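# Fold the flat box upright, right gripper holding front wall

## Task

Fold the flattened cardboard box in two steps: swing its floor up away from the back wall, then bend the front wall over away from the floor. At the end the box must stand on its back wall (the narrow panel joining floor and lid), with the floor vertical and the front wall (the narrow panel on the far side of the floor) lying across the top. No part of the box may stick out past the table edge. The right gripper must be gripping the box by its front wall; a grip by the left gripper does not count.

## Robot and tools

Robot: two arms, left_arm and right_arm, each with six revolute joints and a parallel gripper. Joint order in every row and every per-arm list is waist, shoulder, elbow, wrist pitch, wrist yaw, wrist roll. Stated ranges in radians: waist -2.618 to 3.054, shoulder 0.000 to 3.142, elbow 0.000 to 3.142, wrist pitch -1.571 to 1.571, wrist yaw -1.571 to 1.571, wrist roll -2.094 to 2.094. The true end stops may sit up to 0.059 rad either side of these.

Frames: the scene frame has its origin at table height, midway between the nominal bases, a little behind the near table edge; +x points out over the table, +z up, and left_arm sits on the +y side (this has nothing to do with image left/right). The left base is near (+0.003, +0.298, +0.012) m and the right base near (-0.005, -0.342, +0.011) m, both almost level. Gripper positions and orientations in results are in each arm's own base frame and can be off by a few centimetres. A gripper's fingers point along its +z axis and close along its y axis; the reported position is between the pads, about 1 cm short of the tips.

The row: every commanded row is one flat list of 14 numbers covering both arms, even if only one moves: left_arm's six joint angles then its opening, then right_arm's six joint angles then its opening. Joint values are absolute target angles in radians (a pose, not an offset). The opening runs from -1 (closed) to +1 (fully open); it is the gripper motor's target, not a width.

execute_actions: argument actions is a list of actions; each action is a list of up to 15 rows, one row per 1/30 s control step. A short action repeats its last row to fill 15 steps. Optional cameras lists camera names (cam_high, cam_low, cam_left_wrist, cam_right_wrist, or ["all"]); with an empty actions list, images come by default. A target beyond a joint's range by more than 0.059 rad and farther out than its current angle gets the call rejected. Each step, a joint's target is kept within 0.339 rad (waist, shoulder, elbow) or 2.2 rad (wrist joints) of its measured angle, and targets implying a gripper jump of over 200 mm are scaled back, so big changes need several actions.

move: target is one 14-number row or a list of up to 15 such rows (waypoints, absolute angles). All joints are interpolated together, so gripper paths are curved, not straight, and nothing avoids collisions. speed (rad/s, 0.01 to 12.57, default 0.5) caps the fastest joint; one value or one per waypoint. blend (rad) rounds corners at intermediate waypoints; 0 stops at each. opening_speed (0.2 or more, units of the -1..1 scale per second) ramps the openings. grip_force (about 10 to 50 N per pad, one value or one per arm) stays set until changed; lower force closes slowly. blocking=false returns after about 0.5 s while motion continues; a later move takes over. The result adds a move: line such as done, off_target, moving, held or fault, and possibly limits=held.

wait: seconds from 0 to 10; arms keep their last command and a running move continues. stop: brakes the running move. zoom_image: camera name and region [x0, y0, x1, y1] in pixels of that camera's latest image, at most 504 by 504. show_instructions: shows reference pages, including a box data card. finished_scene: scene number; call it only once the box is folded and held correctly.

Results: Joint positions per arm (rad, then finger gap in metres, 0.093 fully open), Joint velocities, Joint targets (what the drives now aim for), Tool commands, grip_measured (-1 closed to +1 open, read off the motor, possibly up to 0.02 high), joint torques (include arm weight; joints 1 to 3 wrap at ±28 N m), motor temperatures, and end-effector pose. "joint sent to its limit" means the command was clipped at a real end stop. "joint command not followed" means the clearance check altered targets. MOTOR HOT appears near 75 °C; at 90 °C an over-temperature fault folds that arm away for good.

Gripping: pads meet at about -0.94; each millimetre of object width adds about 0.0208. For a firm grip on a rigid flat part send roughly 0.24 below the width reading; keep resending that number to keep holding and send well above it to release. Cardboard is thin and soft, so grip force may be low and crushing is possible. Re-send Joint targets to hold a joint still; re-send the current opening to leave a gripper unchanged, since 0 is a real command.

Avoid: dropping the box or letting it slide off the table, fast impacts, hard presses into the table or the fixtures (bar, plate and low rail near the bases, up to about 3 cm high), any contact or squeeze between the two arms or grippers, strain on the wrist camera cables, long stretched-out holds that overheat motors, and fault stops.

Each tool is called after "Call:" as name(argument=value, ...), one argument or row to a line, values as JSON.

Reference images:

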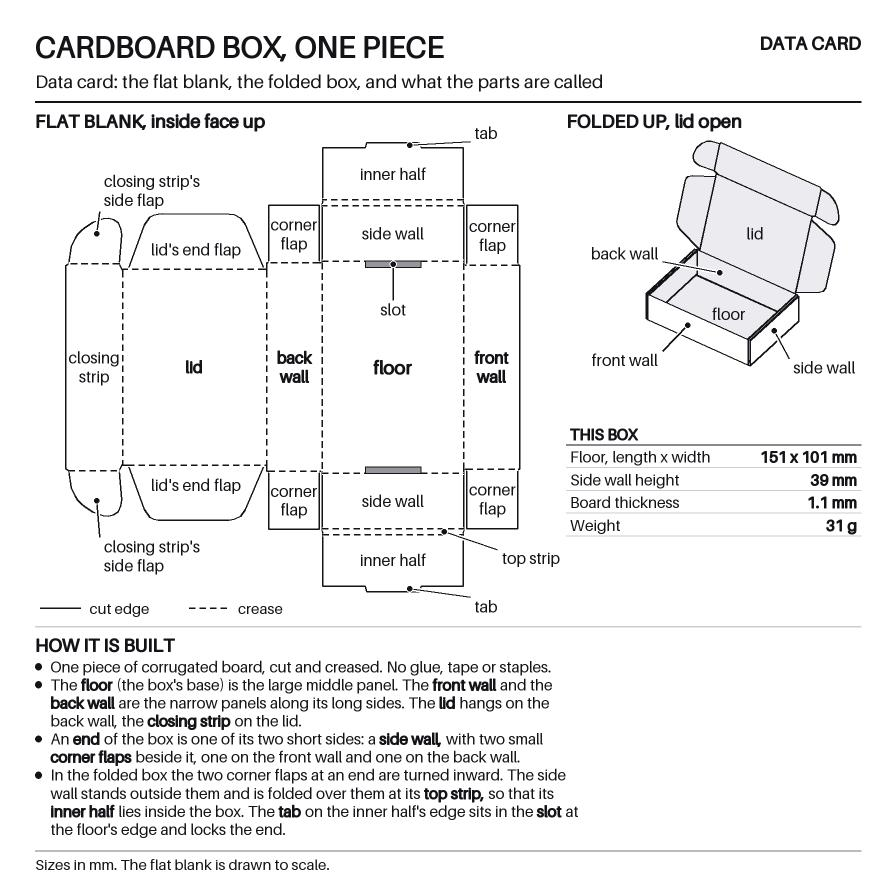

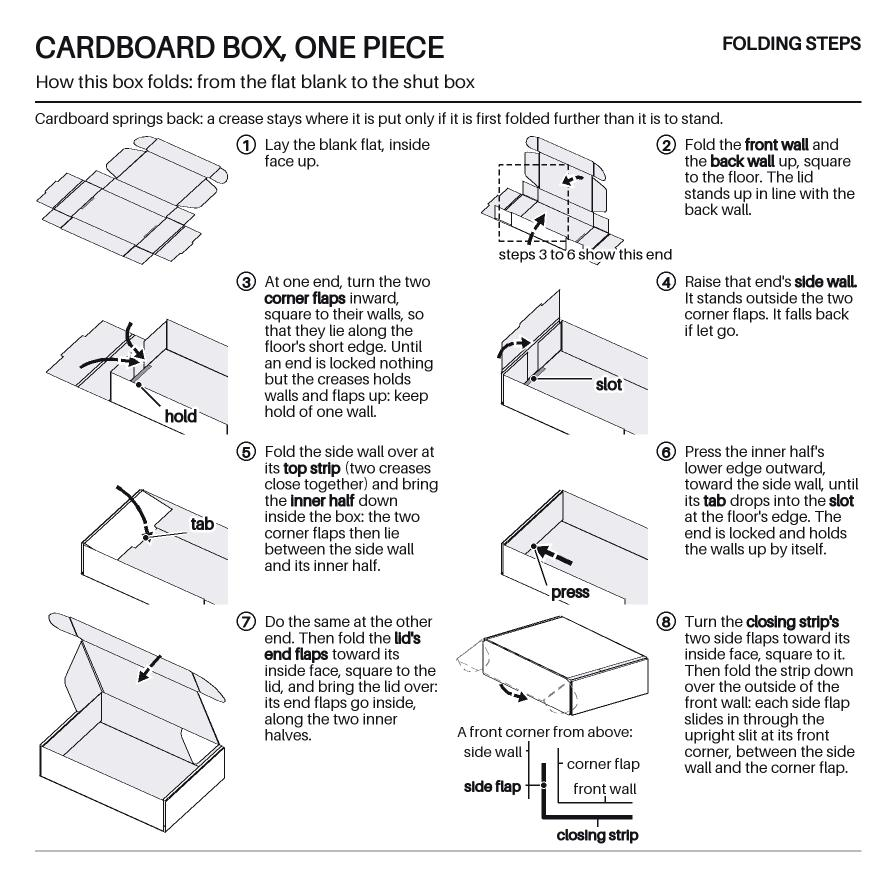

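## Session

Call:
execute_actions(
  actions=[],
)

Call:
zoom_image(
  camera="cam_high",
  region=[180, 190, 360, 400],
)

Call:
zoom_image(
  camera="cam_low",
  region=[220, 240, 400, 340],
)

Scene clock: 0.00 s.
left_arm: end_effector_position=(+0.3780, +0.0030, +0.3952) grip_measured=+1.000 end_effector_quat_wxyz=(+0.700, -0.005, +0.714, +0.002) | right_arm: end_effector_position=(+0.3778, -0.0032, +0.3955) grip_measured=+1.000 end_effector_quat_wxyz=(+0.701, +0.002, +0.713, -0.006)
Joint positions: left_arm=[0.006 1.055 1.041 -0.005 -0.004 -0.004 0.093] | right_arm=[-0.006 1.055 1.041 -0.004 0.004 -0.005 0.093]
Joint velocities: within noise
Joint torques (N m): no reading
Motor temperatures (°C): left_arm=[21 27 25 23 23 22 21] | right_arm=[21 37 29 23 22 22 21]
Heat: left arm: 27 °C; right arm: 37 °C.
Joint targets: left_arm=[0.005 1.056 1.049 -0.011 -0.003 -0.004] | right_arm=[-0.005 1.048 1.053 -0.002 0.003 -0.005]
Tool commands: left_gripper/opening=+1.0 right_gripper/opening=+1.0

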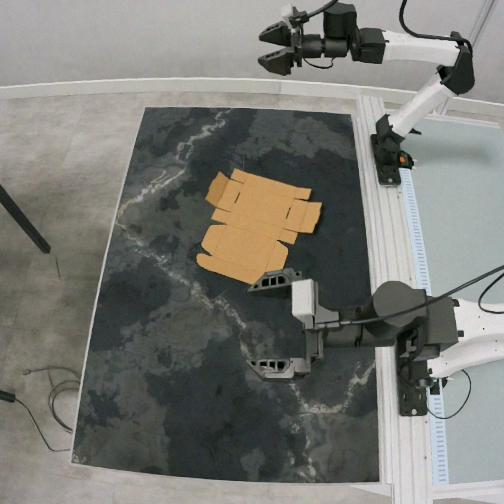

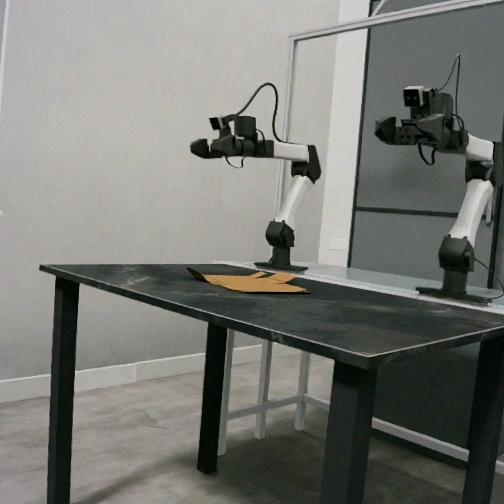

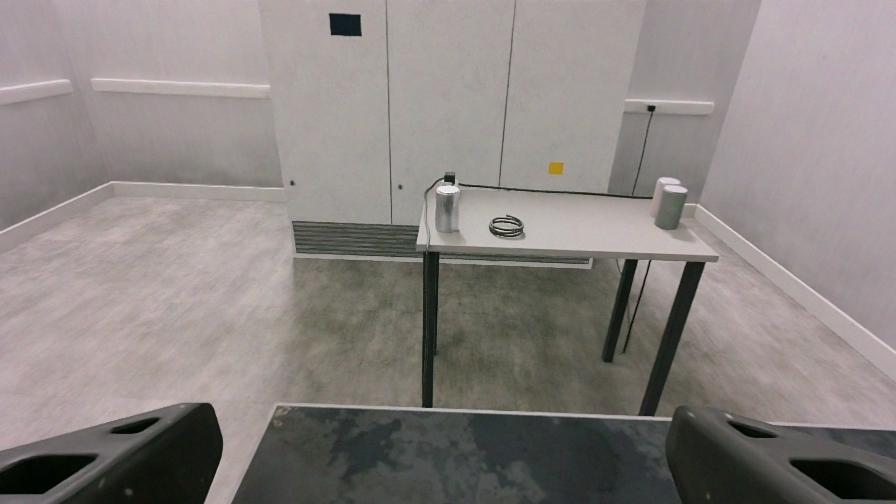

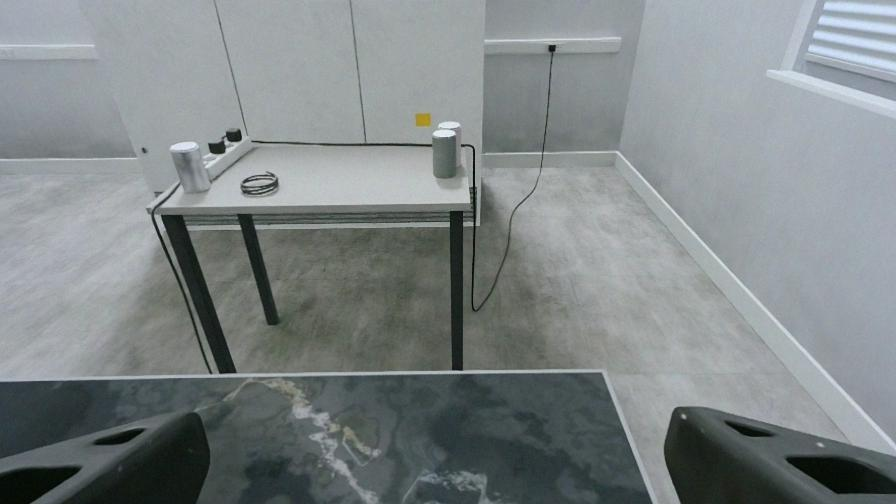

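Scaled by 2.400 from the camera's 504x504 image, which has a finer 720x720 frame.

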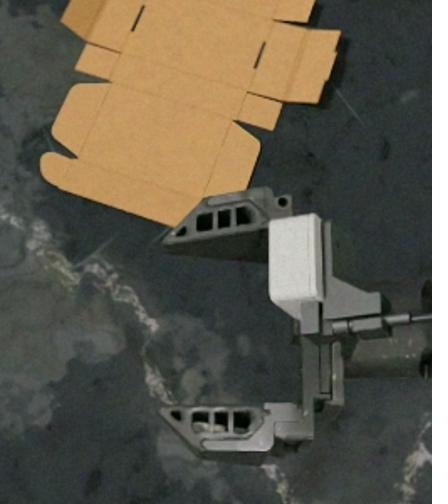

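Scaled by 2.800 from the camera's 504x504 image, which has a finer 720x720 frame.

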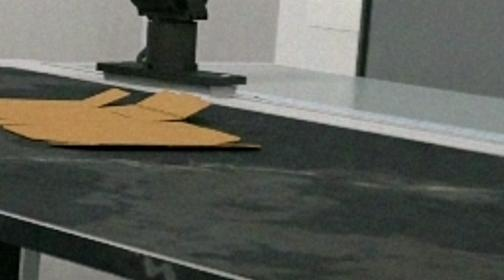

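Call:
zoom_image(
  camera="cam_high",
  region=[190, 155, 340, 305],
)

Scaled by 3.360 from the camera's 504x504 image, which has a finer 720x720 frame.

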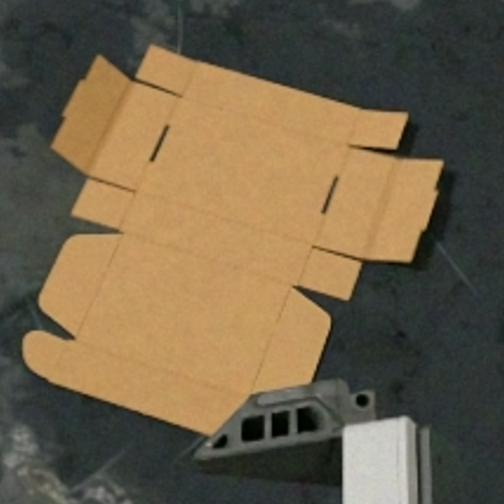

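Call:
move(
  target=[-0.3, 1.5, 1.4, -0.6, 0.3, 0.0, -1, 0.095, 1.495, 0.725, -0.51, -0.62, 0.448, -0.32],
  speed=1.0,
  cameras=["all"],
)

Scene clock: 13.57 s.
left_arm: end_effector_position=(+0.3991, -0.1731, +0.2552) grip_measured=-0.981 end_effector_quat_wxyz=(+0.398, +0.192, +0.876, -0.192) | right_arm: end_effector_position=(+0.2763, +0.1196, +0.0497) grip_measured=-0.318 end_effector_quat_wxyz=(+0.075, +0.121, +0.936, +0.321)
Joint positions: left_arm=[-0.299 1.494 1.365 -0.559 0.287 -0.004 0] | right_arm=[0.089 1.486 0.727 -0.481 -0.597 0.449 0.03]
Joint torques (N m): left_arm=[-0.27 -6.43 10.17 1.46 0.22 0.13] | right_arm=[1.18 -6.26 5.67 0.63 -0.48 0.05]
Motor temperatures (°C): left_arm=[21 27 27 26 23 22 21] | right_arm=[21 38 31 28 22 22 21]
Heat: left arm: 27 °C; right arm: 38 °C.
Joint targets: left_arm=[-0.301 1.500 1.399 -0.600 0.300 0.000] | right_arm=[0.096 1.494 0.725 -0.510 -0.620 0.458]
move: off_target (left_arm); left_arm: the wrist pitch is farthest, 0.041 rad from its target

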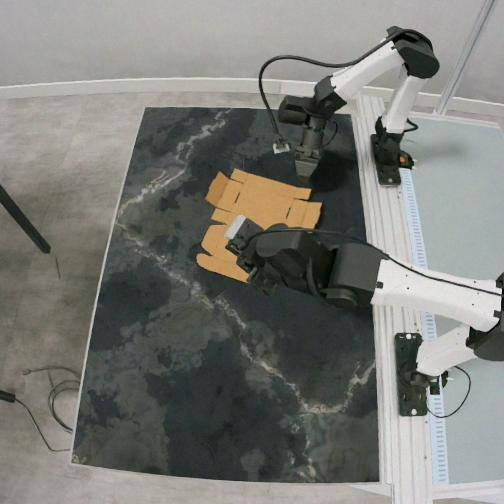

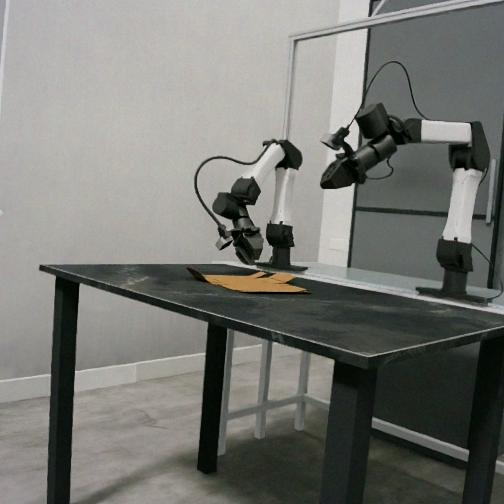

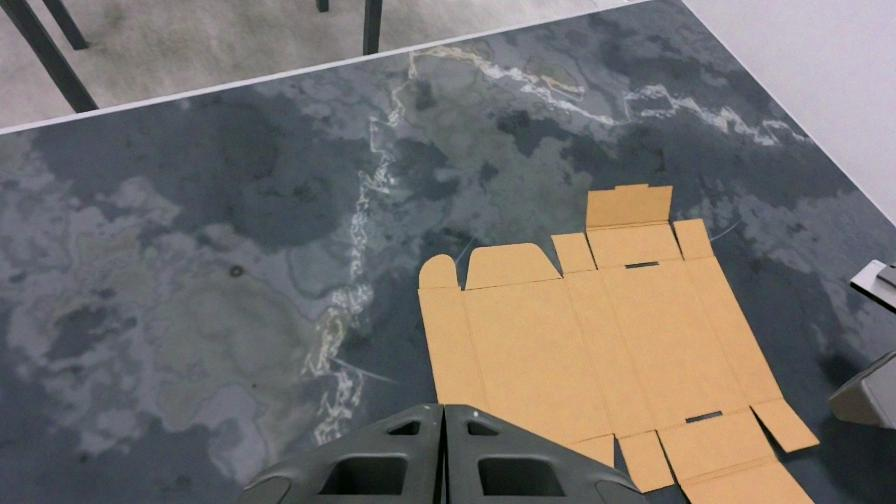

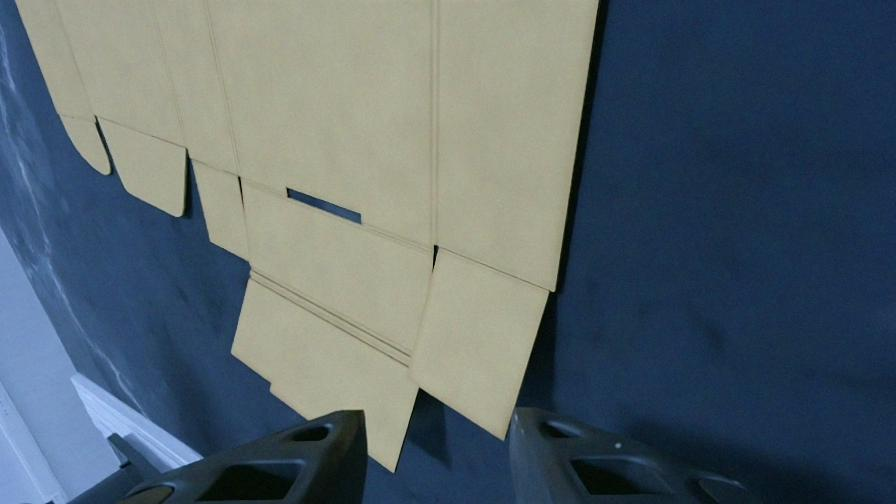

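Call:
move(
  target=[
    [-0.50, 2.25, 1.76, -0.85, 0.47, 0.0, -1, 0.137, 1.577, 0.706, -0.422, -0.505, 0.499, -0.32],
    [-0.50, 2.342, 1.662, -0.668, 0.47, 0.0, -1, 0.137, 1.577, 0.706, -0.422, -0.505, 0.499, -0.32],
  ],
  speed=[0.6, 0.2],
  blend=[0.03, 0],
  cameras=["cam_low", "cam_left_wrist", "cam_right_wrist"],
)

Scene clock: 32.53 s.
left_arm: end_effector_position=(+0.3886, -0.2976, -0.0080) grip_measured=-0.981 end_effector_quat_wxyz=(+0.051, +0.262, +0.930, -0.252) | right_arm: end_effector_position=(+0.2753, +0.1200, +0.0241) grip_measured=-0.318 end_effector_quat_wxyz=(+0.056, +0.135, +0.947, +0.286)
Joint positions: left_arm=[-0.497 2.318 1.683 -0.705 0.47 -0.004 0] | right_arm=[0.127 1.561 0.719 -0.438 -0.523 0.489 0.03]
Joint torques (N m): left_arm=[-0.39 -10.39 4.64 1.1 0.25 0.15] | right_arm=[1.42 -5.83 4.57 1.05 -0.03 0.05]
Heat: left arm: 30 °C; right arm: 38 °C.
Joint targets: left_arm=[-0.499 2.343 1.663 -0.667 0.470 0.000] | right_arm=[0.136 1.578 0.707 -0.422 -0.505 0.498]
move: off_target (left_arm); left_arm: the wrist pitch is farthest, 0.037 rad from its target
Images, in order (width x height): cam_low 504x504, cam_left_wrist 896x504, cam_right_wrist 896x504.

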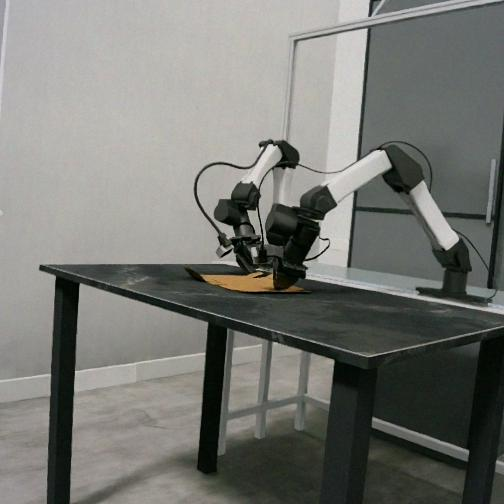

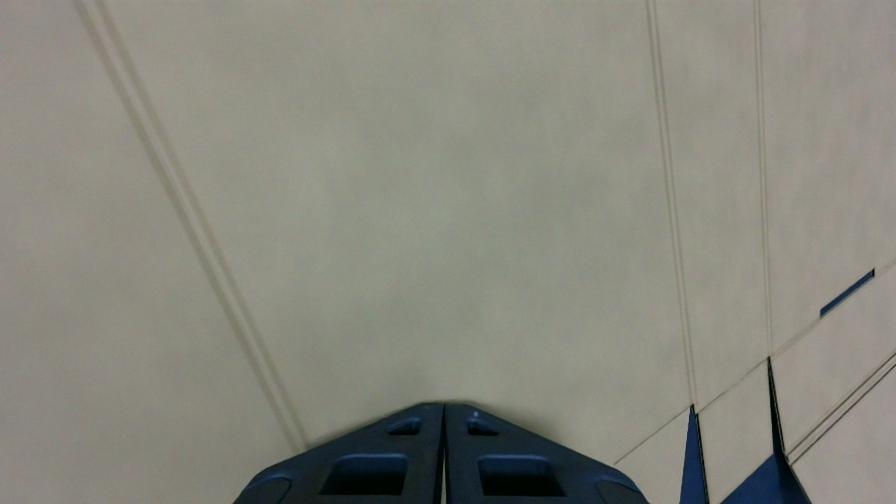

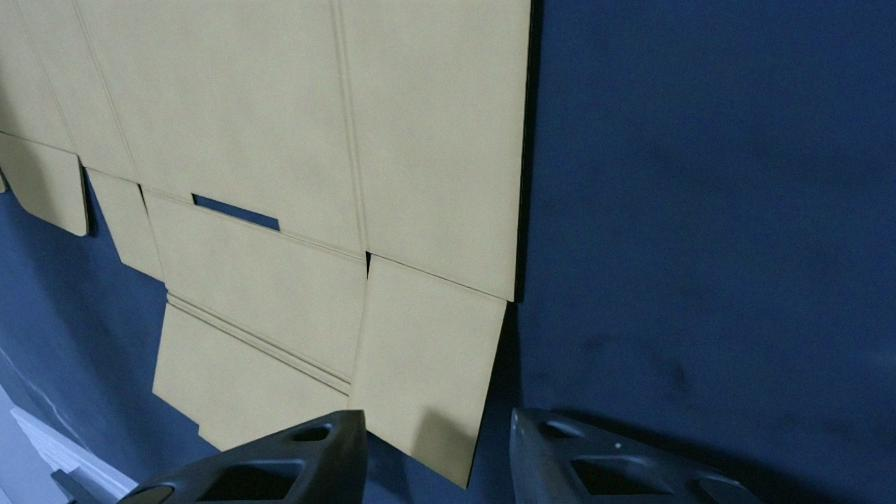

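Call:
move(
  target=[
    [-0.50, 2.342, 1.662, -0.668, 0.47, 0.0, -1, 0.137, 1.595, 0.690, -0.392, -0.505, 0.499, -0.32],
    [-0.50, 2.342, 1.662, -0.668, 0.47, 0.0, -1, 0.210, 1.620, 0.745, -0.348, -0.484, 0.577, -0.32],
  ],
  speed=[0.3, 0.15],
  cameras=["cam_right_wrist"],
)

Call:
zoom_image(
  camera="cam_right_wrist",
  region=[300, 180, 740, 504],
)

Scene clock: 36.17 s.
left_arm: end_effector_position=(+0.3895, -0.2981, -0.0078) grip_measured=-0.981 end_effector_quat_wxyz=(+0.053, +0.262, +0.930, -0.252) | right_arm: end_effector_position=(+0.2750, +0.1354, +0.0147) grip_measured=-0.318 end_effector_quat_wxyz=(+0.047, +0.142, +0.949, +0.279)
Joint positions: left_arm=[-0.497 2.318 1.683 -0.7 0.47 -0.004 0] | right_arm=[0.194 1.596 0.716 -0.385 -0.493 0.57 0.03]
Joint torques (N m): left_arm=[-0.35 -10.51 4.6 1.07 0.23 0.15] | right_arm=[1.95 -5.46 7.69 1.3 -0.12 0.03]
Heat: left arm: 30 °C; right arm: 38 °C.
Joint targets: left_arm=[-0.500 2.342 1.662 -0.668 0.470 0.000] | right_arm=[0.210 1.620 0.745 -0.348 -0.485 0.578]
move: off_target (right_arm); right_arm: the wrist pitch is farthest, 0.037 rad from its target
Images, in order (width x height): cam_right_wrist 896x504.

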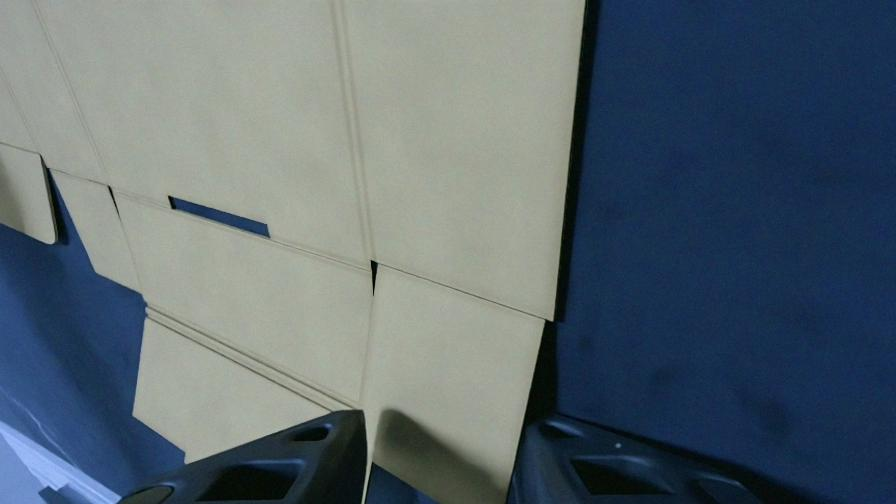

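Scaled by 1.145 from the camera's 896x504 image, which has a finer 1280x720 frame.

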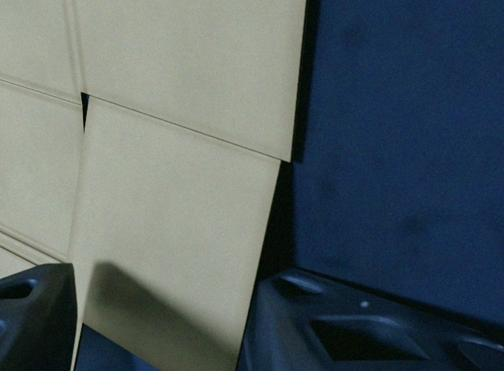

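Call:
move(
  target=[
    [-0.50, 2.342, 1.662, -0.668, 0.47, 0.0, -1, 0.210, 1.535, 0.770, -0.483, -0.484, 0.577, -0.32],
    [-0.50, 2.342, 1.662, -0.668, 0.47, 0.0, -1, 0.074, 1.540, 0.617, -0.267, -0.746, 0.479, -0.32],
    [-0.50, 2.342, 1.662, -0.668, 0.47, 0.0, -1, -0.027, 1.624, 0.536, -0.106, -0.955, 0.434, -0.32],
  ],
  speed=[0.3, 0.3, 0.3],
  blend=[0, 0.04, 0],
  cameras=["cam_right_wrist", "cam_low"],
)

Scene clock: 46.43 s.
left_arm: end_effector_position=(+0.3904, -0.2986, -0.0075) grip_measured=-0.981 end_effector_quat_wxyz=(+0.056, +0.263, +0.930, -0.253) | right_arm: end_effector_position=(+0.2685, +0.1275, +0.0285) grip_measured=-0.318 end_effector_quat_wxyz=(+0.069, +0.128, +0.876, +0.461)
Joint positions: left_arm=[-0.497 2.318 1.683 -0.696 0.47 -0.004 0] | right_arm=[-0.023 1.607 0.546 -0.138 -0.918 0.452 0.03]
Joint torques (N m): left_arm=[-0.35 -10.61 4.6 1.04 0.26 0.15] | right_arm=[0.29 -5.57 4.04 1.32 -0.78 -0.23]
Motor temperatures (°C): left_arm=[21 32 30 26 23 22 21] | right_arm=[21 39 33 26 22 22 21]
Heat: left arm: 32 °C; right arm: 39 °C.
Joint targets: left_arm=[-0.500 2.342 1.662 -0.668 0.470 0.000] | right_arm=[-0.026 1.623 0.536 -0.105 -0.954 0.433]
move: off_target (right_arm); right_arm: the wrist yaw is farthest, 0.037 rad from its target
Images, in order (width x height): cam_low 504x504, cam_right_wrist 896x504.

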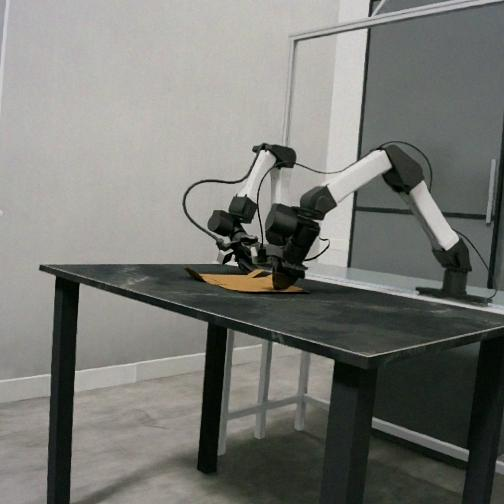

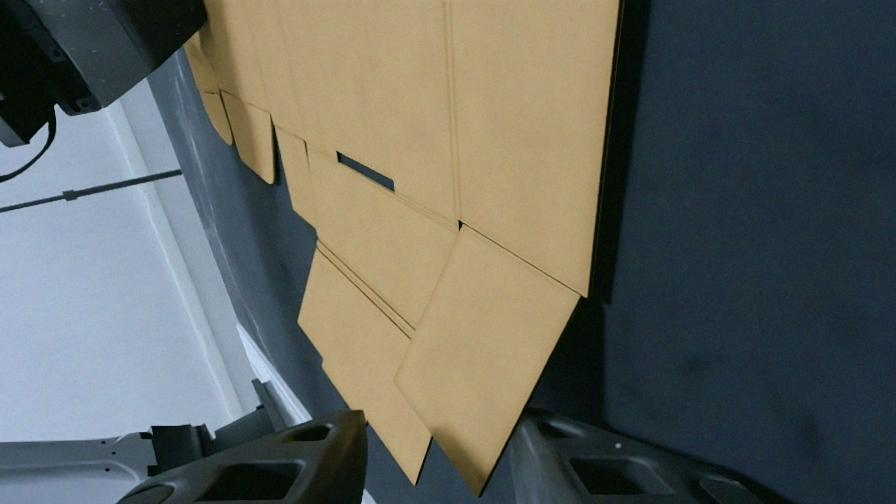

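Call:
move(
  target=[
    [-0.50, 2.342, 1.662, -0.668, 0.47, 0.0, -1, 0.035, 1.626, 0.570, -0.060, -0.885, 0.532, -0.32],
  ],
  speed=0.15,
  cameras=["cam_right_wrist", "cam_low"],
)

Call:
zoom_image(
  camera="cam_low",
  region=[170, 220, 330, 310],
)

Scene clock: 48.60 s.
left_arm: end_effector_position=(+0.3916, -0.2983, -0.0080) grip_measured=-0.981 end_effector_quat_wxyz=(+0.057, +0.262, +0.929, -0.253) | right_arm: end_effector_position=(+0.2701, +0.1386, +0.0293) grip_measured=-0.318 end_effector_quat_wxyz=(+0.063, +0.132, +0.876, +0.460)
Joint positions: left_arm=[-0.496 2.319 1.683 -0.691 0.47 -0.004 0] | right_arm=[0.024 1.607 0.546 -0.095 -0.901 0.526 0.03]
Joint torques (N m): left_arm=[-0.38 -10.59 4.57 1.01 0.25 0.14] | right_arm=[1.58 -5.35 6.75 1.42 -0.21 0]
Heat: left arm: 32 °C; right arm: 39 °C.
Joint targets: left_arm=[-0.499 2.343 1.662 -0.668 0.470 0.000] | right_arm=[0.035 1.626 0.570 -0.060 -0.884 0.532]
move: done
Images, in order (width x height): cam_low 504x504, cam_right_wrist 896x504.

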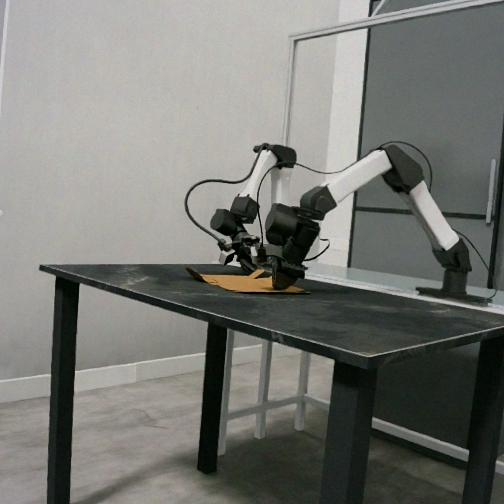

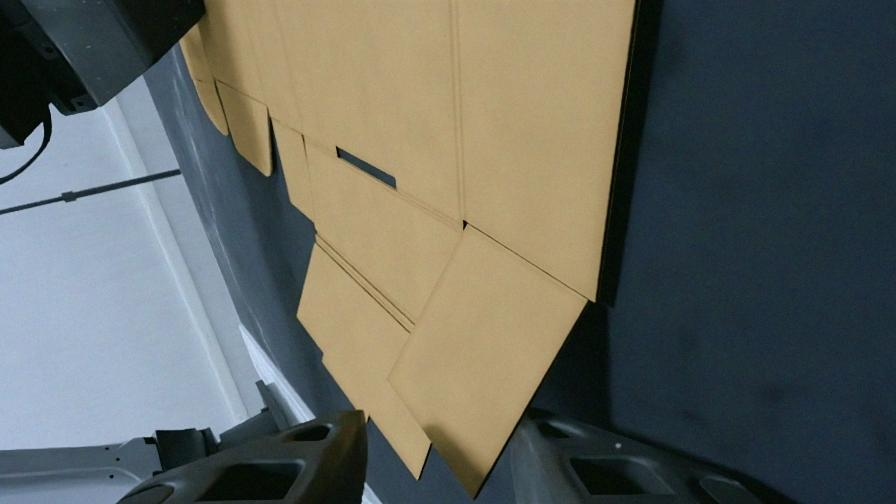

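Scaled by 3.150 from the camera's 504x504 image, which has a finer 720x720 frame.

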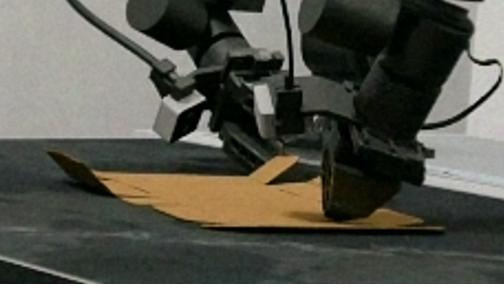

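Call:
move(
  target=[-0.50, 2.342, 1.662, -0.668, 0.47, 0.0, -1, -0.012, 1.673, 0.518, -0.055, -0.945, 0.464, -1],
  speed=0.03,
  opening_speed=0.3,
  grip_force=[50, 25],
  cameras=["cam_low", "cam_right_wrist"],
)

Call:
zoom_image(
  camera="cam_low",
  region=[170, 220, 330, 310],
)

Scene clock: 52.40 s.
left_arm: end_effector_position=(+0.3900, -0.3009, -0.0079) grip_measured=-0.981 end_effector_quat_wxyz=(+0.057, +0.265, +0.929, -0.253) | right_arm: end_effector_position=(+0.2706, +0.1331, +0.0215) grip_measured=-0.969 end_effector_quat_wxyz=(+0.067, +0.126, +0.871, +0.470)
Joint positions: left_arm=[-0.502 2.319 1.683 -0.689 0.47 -0.004 0] | right_arm=[-0.008 1.653 0.533 -0.057 -0.933 0.48 0]
Joint torques (N m): left_arm=[-0.5 -10.63 4.51 0.99 0.24 0.15] | right_arm=[0.18 -5.41 3.36 0.98 -0.54 -0.19]
Heat: left arm: 32 °C; right arm: 39 °C.
Joint targets: left_arm=[-0.506 2.342 1.662 -0.667 0.470 0.000] | right_arm=[-0.012 1.673 0.518 -0.055 -0.946 0.464]
grip_force (N): 50, 25
move: done
Images, in order (width x height): cam_low 504x504, cam_right_wrist 896x504.

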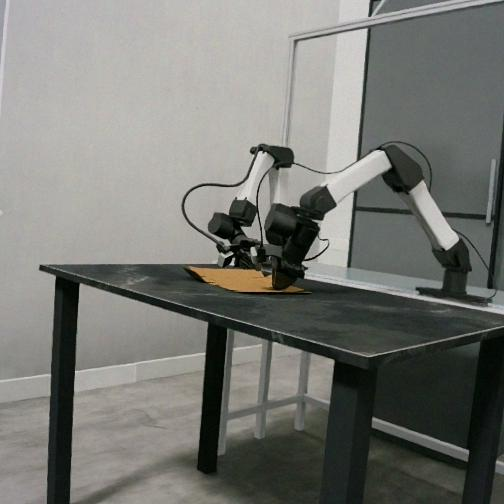

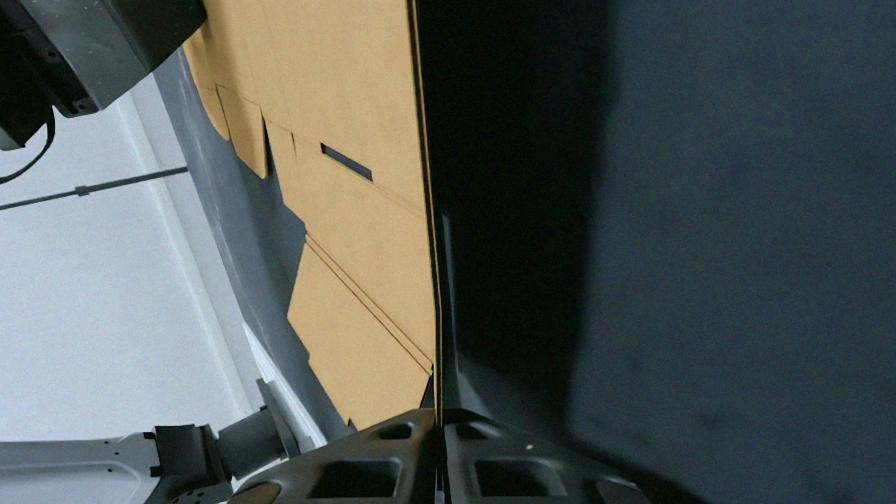

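Scaled by 3.150 from the camera's 504x504 image, which has a finer 720x720 frame.

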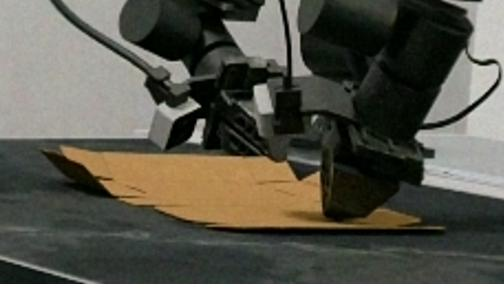

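Call:
move(
  target=[
    [-0.50, 2.342, 1.662, -0.668, 0.47, 0.0, -1, 0.304, 1.585, 0.8485, -0.567, -0.350, 0.622, -1],
    [-0.50, 2.342, 1.662, -0.668, 0.47, 0.0, -1, 0.567, 1.859, 1.2644, -1.002, 0.058, 0.837, -1],
  ],
  speed=0.3,
  blend=[0.03, 0],
  cameras=["cam_low", "cam_right_wrist"],
)

Call:
zoom_image(
  camera="cam_low",
  region=[170, 220, 330, 310],
)

Scene clock: 68.77 s.
left_arm: end_effector_position=(+0.3881, -0.3034, -0.0074) grip_measured=-0.981 end_effector_quat_wxyz=(+0.056, +0.268, +0.927, -0.256) | right_arm: end_effector_position=(+0.2824, +0.1769, +0.0396) grip_measured=-0.975 end_effector_quat_wxyz=(+0.015, +0.123, +0.992, +0.006)
Joint positions: left_arm=[-0.506 2.319 1.683 -0.689 0.476 -0.004 0] | right_arm=[0.564 1.834 1.244 -0.949 0.009 0.811 0]
Joint torques (N m): left_arm=[-0.18 -10.71 4.57 0.98 0.18 0.16] | right_arm=[1.14 -8.38 7.34 -0.21 0.53 0.14]
Heat: left arm: 34 °C; right arm: 39 °C.
Joint targets: left_arm=[-0.507 2.342 1.662 -0.669 0.469 0.000] | right_arm=[0.571 1.859 1.264 -0.994 0.049 0.829]
grip_force (N): 50, 25
move: off_target (right_arm); right_arm: the wrist pitch is farthest, 0.053 rad from its target
Images, in order (width x height): cam_low 504x504, cam_right_wrist 896x504.

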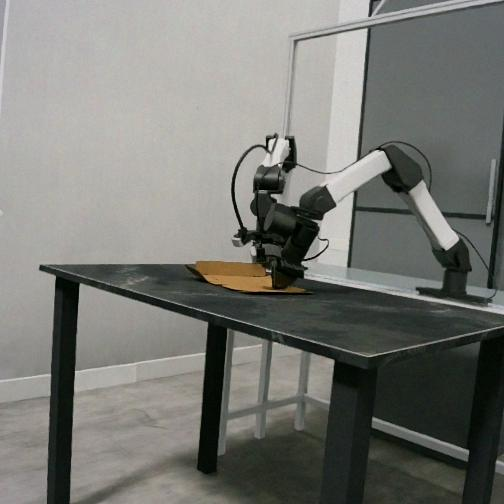

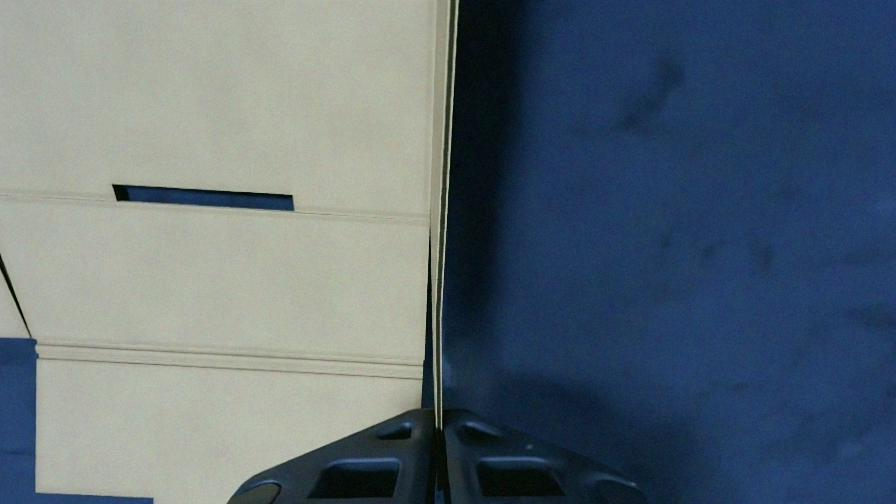

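Scaled by 3.150 from the camera's 504x504 image, which has a finer 720x720 frame.

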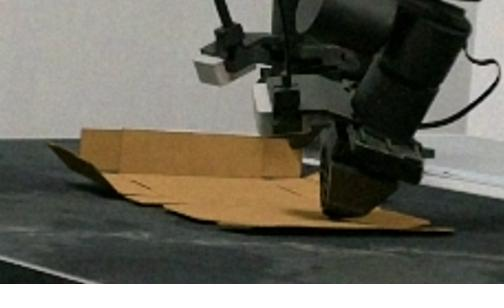

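Call:
move(
  target=[
    [-0.50, 2.342, 1.662, -0.668, 0.47, 0.0, -1, 0.567, 1.855, 1.262, -0.990, 0.045, 0.828, -0.77],
    [-0.50, 2.342, 1.662, -0.668, 0.47, 0.0, -1, 0.6545, 1.737, 1.050, -0.628, 0.323, 0.865, -0.77],
    [-0.50, 2.342, 1.662, -0.668, 0.47, 0.0, -1, 0.712, 1.731, 0.834, -0.187, 0.601, 0.789, -0.77],
  ],
  speed=0.3,
  blend=[0, 0.04, 0],
  cameras=["cam_low", "cam_right_wrist"],
)

Call:
zoom_image(
  camera="cam_low",
  region=[170, 220, 330, 310],
)

Scene clock: 78.87 s.
left_arm: end_effector_position=(+0.3930, -0.2973, -0.0078) grip_measured=-0.981 end_effector_quat_wxyz=(+0.058, +0.260, +0.929, -0.257) | right_arm: end_effector_position=(+0.3314, +0.1574, +0.0173) grip_measured=-0.771 end_effector_quat_wxyz=(+0.337, +0.105, +0.933, -0.069)
Joint positions: left_arm=[-0.489 2.321 1.683 -0.688 0.479 -0.004 0] | right_arm=[0.698 1.766 0.843 -0.225 0.58 0.794 0.008]
Joint torques (N m): left_arm=[0.05 -10.92 4.64 1 0.17 0.14] | right_arm=[1.54 -13.35 4.66 1.4 0.64 -0.06]
Heat: left arm: 35 °C; right arm: 41 °C.
Joint targets: left_arm=[-0.487 2.341 1.662 -0.667 0.470 0.000] | right_arm=[0.708 1.731 0.833 -0.195 0.600 0.788]
grip_force (N): 50, 25
move: off_target (right_arm); right_arm: the wrist pitch is farthest, 0.038 rad from its target
Images, in order (width x height): cam_low 504x504, cam_right_wrist 896x504.

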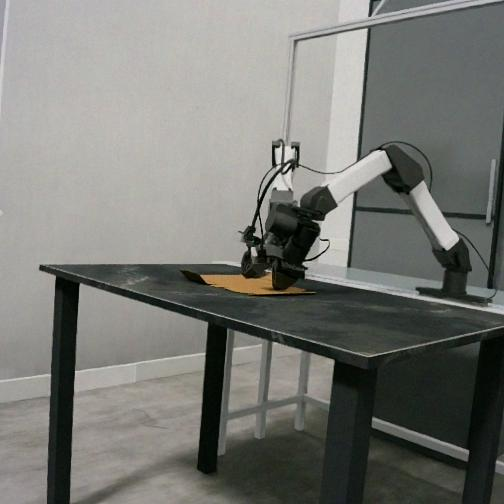

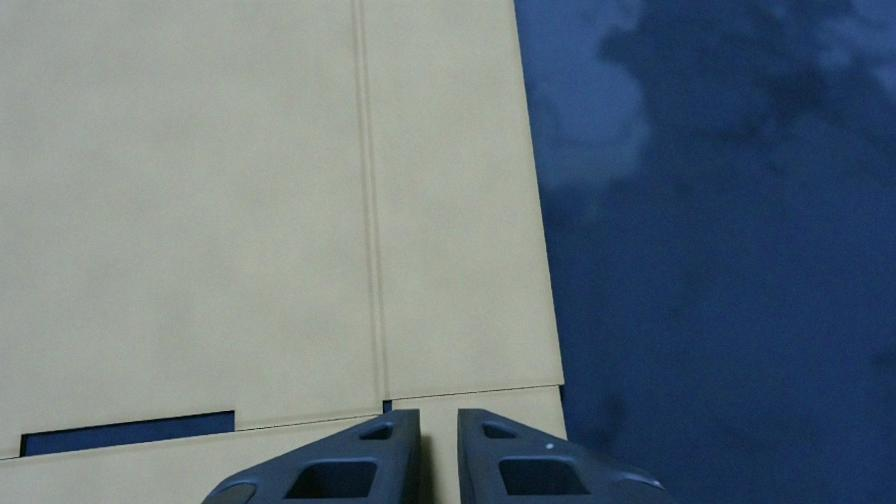

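Scaled by 3.150 from the camera's 504x504 image, which has a finer 720x720 frame.

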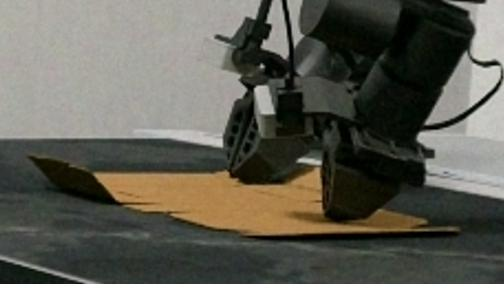

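Call:
move(
  target=[
    [-0.50, 2.342, 1.662, -0.668, 0.47, 0.0, -1, 0.60, 1.60, 0.95, -0.48, 0.2, 0.80, -0.32],
    [-0.50, 2.342, 1.662, -0.668, 0.47, 0.0, -1, 0.20, 1.45, 0.85, -0.45, -0.40, 0.55, -0.32],
  ],
  speed=0.7,
  blend=[0.05, 0],
  cameras=["cam_low", "cam_right_wrist", "cam_high", "cam_left_wrist"],
)

Call:
zoom_image(
  camera="cam_low",
  region=[170, 220, 330, 310],
)

Scene clock: 82.57 s.
left_arm: end_effector_position=(+0.3930, -0.2973, -0.0078) grip_measured=-0.981 end_effector_quat_wxyz=(+0.058, +0.260, +0.929, -0.257) | right_arm: end_effector_position=(+0.3258, +0.1286, +0.0830) grip_measured=-0.322 end_effector_quat_wxyz=(+0.165, +0.129, +0.943, +0.260)
Joint positions: left_arm=[-0.489 2.321 1.683 -0.688 0.479 -0.004 0] | right_arm=[0.201 1.481 0.865 -0.438 -0.372 0.572 0.03]
Joint torques (N m): left_arm=[-1.02 -10.81 4.57 0.99 0.18 0.14] | right_arm=[0.4 -11.07 5.34 1.16 -0.32 -0.16]
Heat: left arm: 36 °C; right arm: 42 °C.
Joint targets: left_arm=[-0.500 2.342 1.662 -0.668 0.470 0.000] | right_arm=[0.199 1.449 0.850 -0.450 -0.391 0.559]
grip_force (N): 50, 25
move: done

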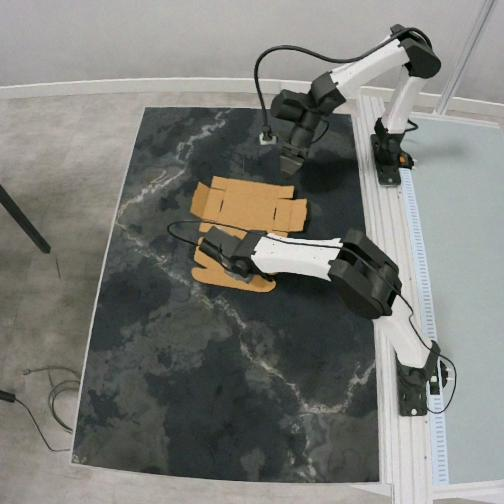

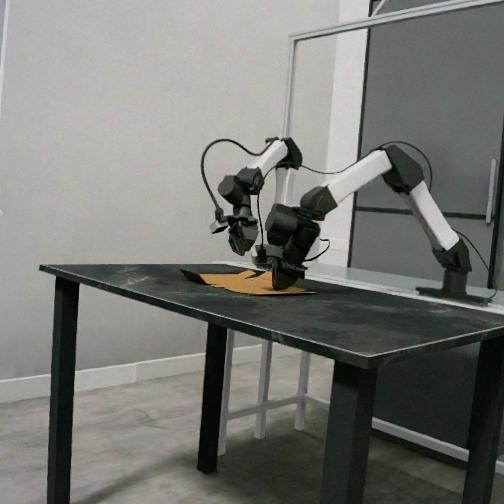

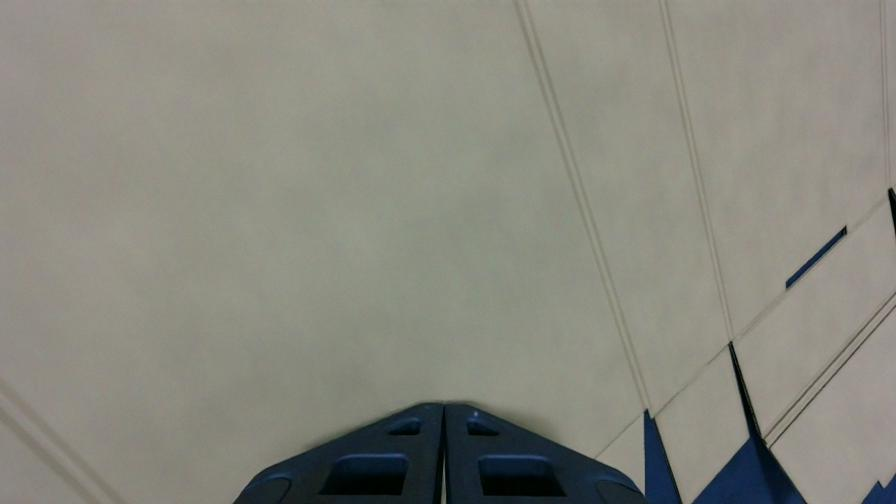

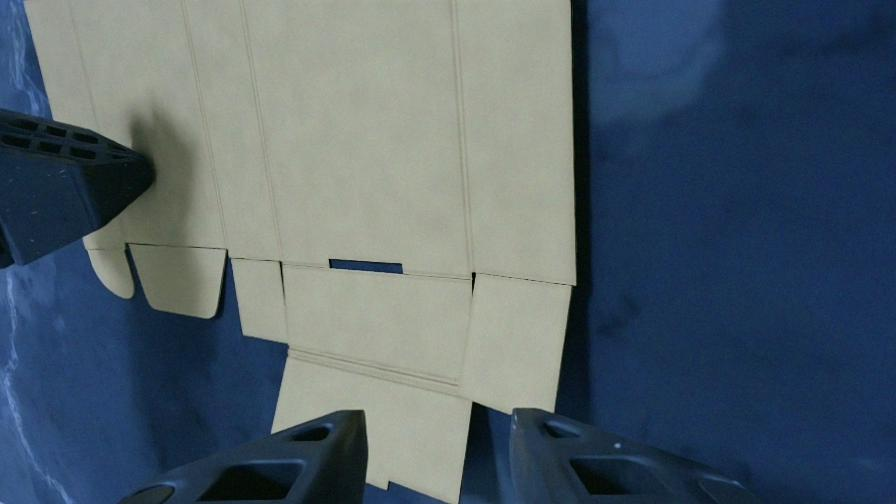

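Scaled by 3.150 from the camera's 504x504 image, which has a finer 720x720 frame.

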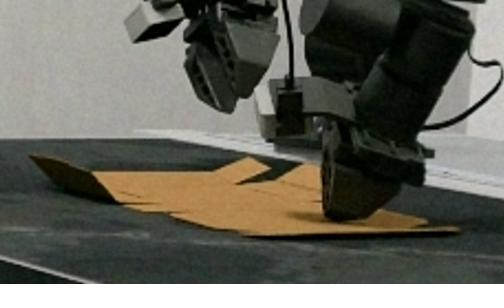

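Call:
move(
  target=[
    [-0.49, 2.342, 1.662, -0.668, 0.47, 0.0, -1, 0.0535, 1.986, 1.263, -0.734, -0.607, 0.209, -0.32],
    [-0.49, 2.342, 1.662, -0.668, 0.47, 0.0, -1, 0.0535, 2.001, 1.213, -0.656, -0.607, 0.209, -0.32],
  ],
  speed=[0.6, 0.25],
  cameras=["cam_right_wrist"],
)

Scene clock: 93.77 s.
left_arm: end_effector_position=(+0.3930, -0.2973, -0.0078) grip_measured=-0.981 end_effector_quat_wxyz=(+0.058, +0.260, +0.929, -0.257) | right_arm: end_effector_position=(+0.3710, +0.1135, +0.0202) grip_measured=-0.322 end_effector_quat_wxyz=(+0.032, +0.059, +0.953, +0.295)
Joint positions: left_arm=[-0.489 2.321 1.683 -0.688 0.479 -0.004 0] | right_arm=[0.055 1.978 1.225 -0.667 -0.585 0.223 0.03]
Joint torques (N m): left_arm=[-0.25 -10.76 4.62 0.96 0.15 0.16] | right_arm=[0.51 -9.94 4.63 0.72 -0.51 -0.16]
Motor temperatures (°C): left_arm=[21 37 29 25 23 22 21] | right_arm=[21 43 34 25 22 22 22]
Heat: left arm: 37 °C; right arm: 43 °C.
Joint targets: left_arm=[-0.490 2.342 1.662 -0.668 0.470 0.000] | right_arm=[0.054 2.001 1.213 -0.654 -0.607 0.210]
grip_force (N): 50, 25
move: done
Images, in order (width x height): cam_right_wrist 896x504.

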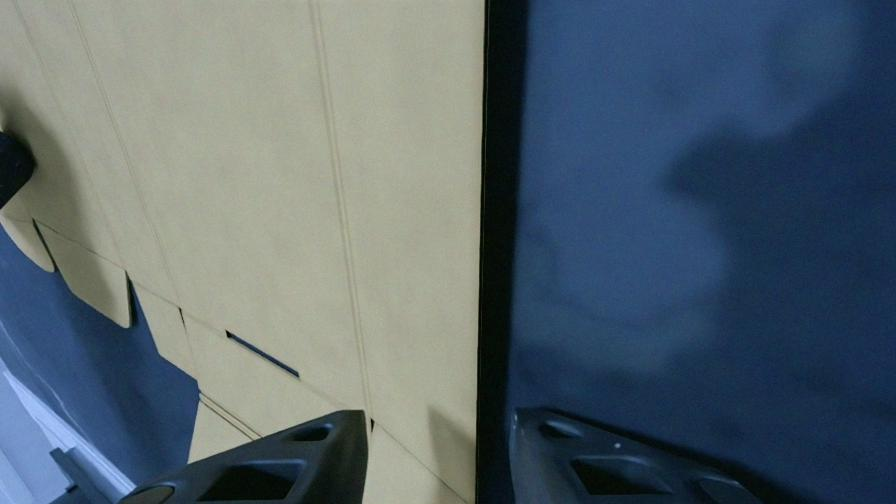

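Call:
move(
  target=[
    [-0.49, 2.342, 1.662, -0.668, 0.47, 0.0, -1, 0.130, 2.013, 1.255, -0.615, -0.540, 0.308, -0.32],
  ],
  speed=0.2,
  cameras=["cam_right_wrist"],
)

Scene clock: 101.17 s.
left_arm: end_effector_position=(+0.3939, -0.2961, -0.0078) grip_measured=-0.981 end_effector_quat_wxyz=(+0.058, +0.258, +0.929, -0.257) | right_arm: end_effector_position=(+0.3707, +0.1272, +0.0152) grip_measured=-0.321 end_effector_quat_wxyz=(+0.026, +0.069, +0.958, +0.277)
Joint positions: left_arm=[-0.486 2.321 1.683 -0.688 0.479 -0.004 0] | right_arm=[0.107 1.986 1.228 -0.646 -0.542 0.297 0.03]
Joint torques (N m): left_arm=[-0.39 -10.86 4.66 0.95 0.18 0.12] | right_arm=[2.67 -9.69 7.6 0.95 -0.22 0.06]
Heat: left arm: 38 °C; right arm: 44 °C.
Joint targets: left_arm=[-0.490 2.342 1.662 -0.668 0.471 0.000] | right_arm=[0.130 2.013 1.254 -0.616 -0.539 0.308]
grip_force (N): 50, 25
move: done
Images, in order (width x height): cam_right_wrist 896x504.

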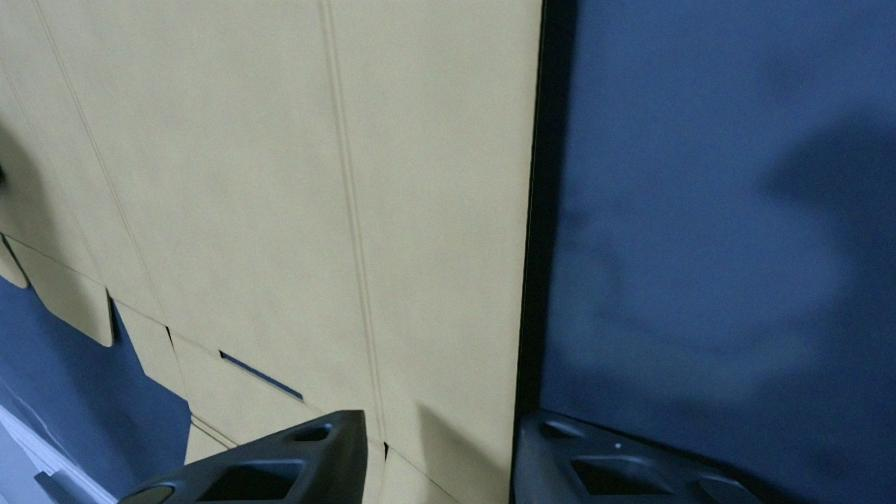

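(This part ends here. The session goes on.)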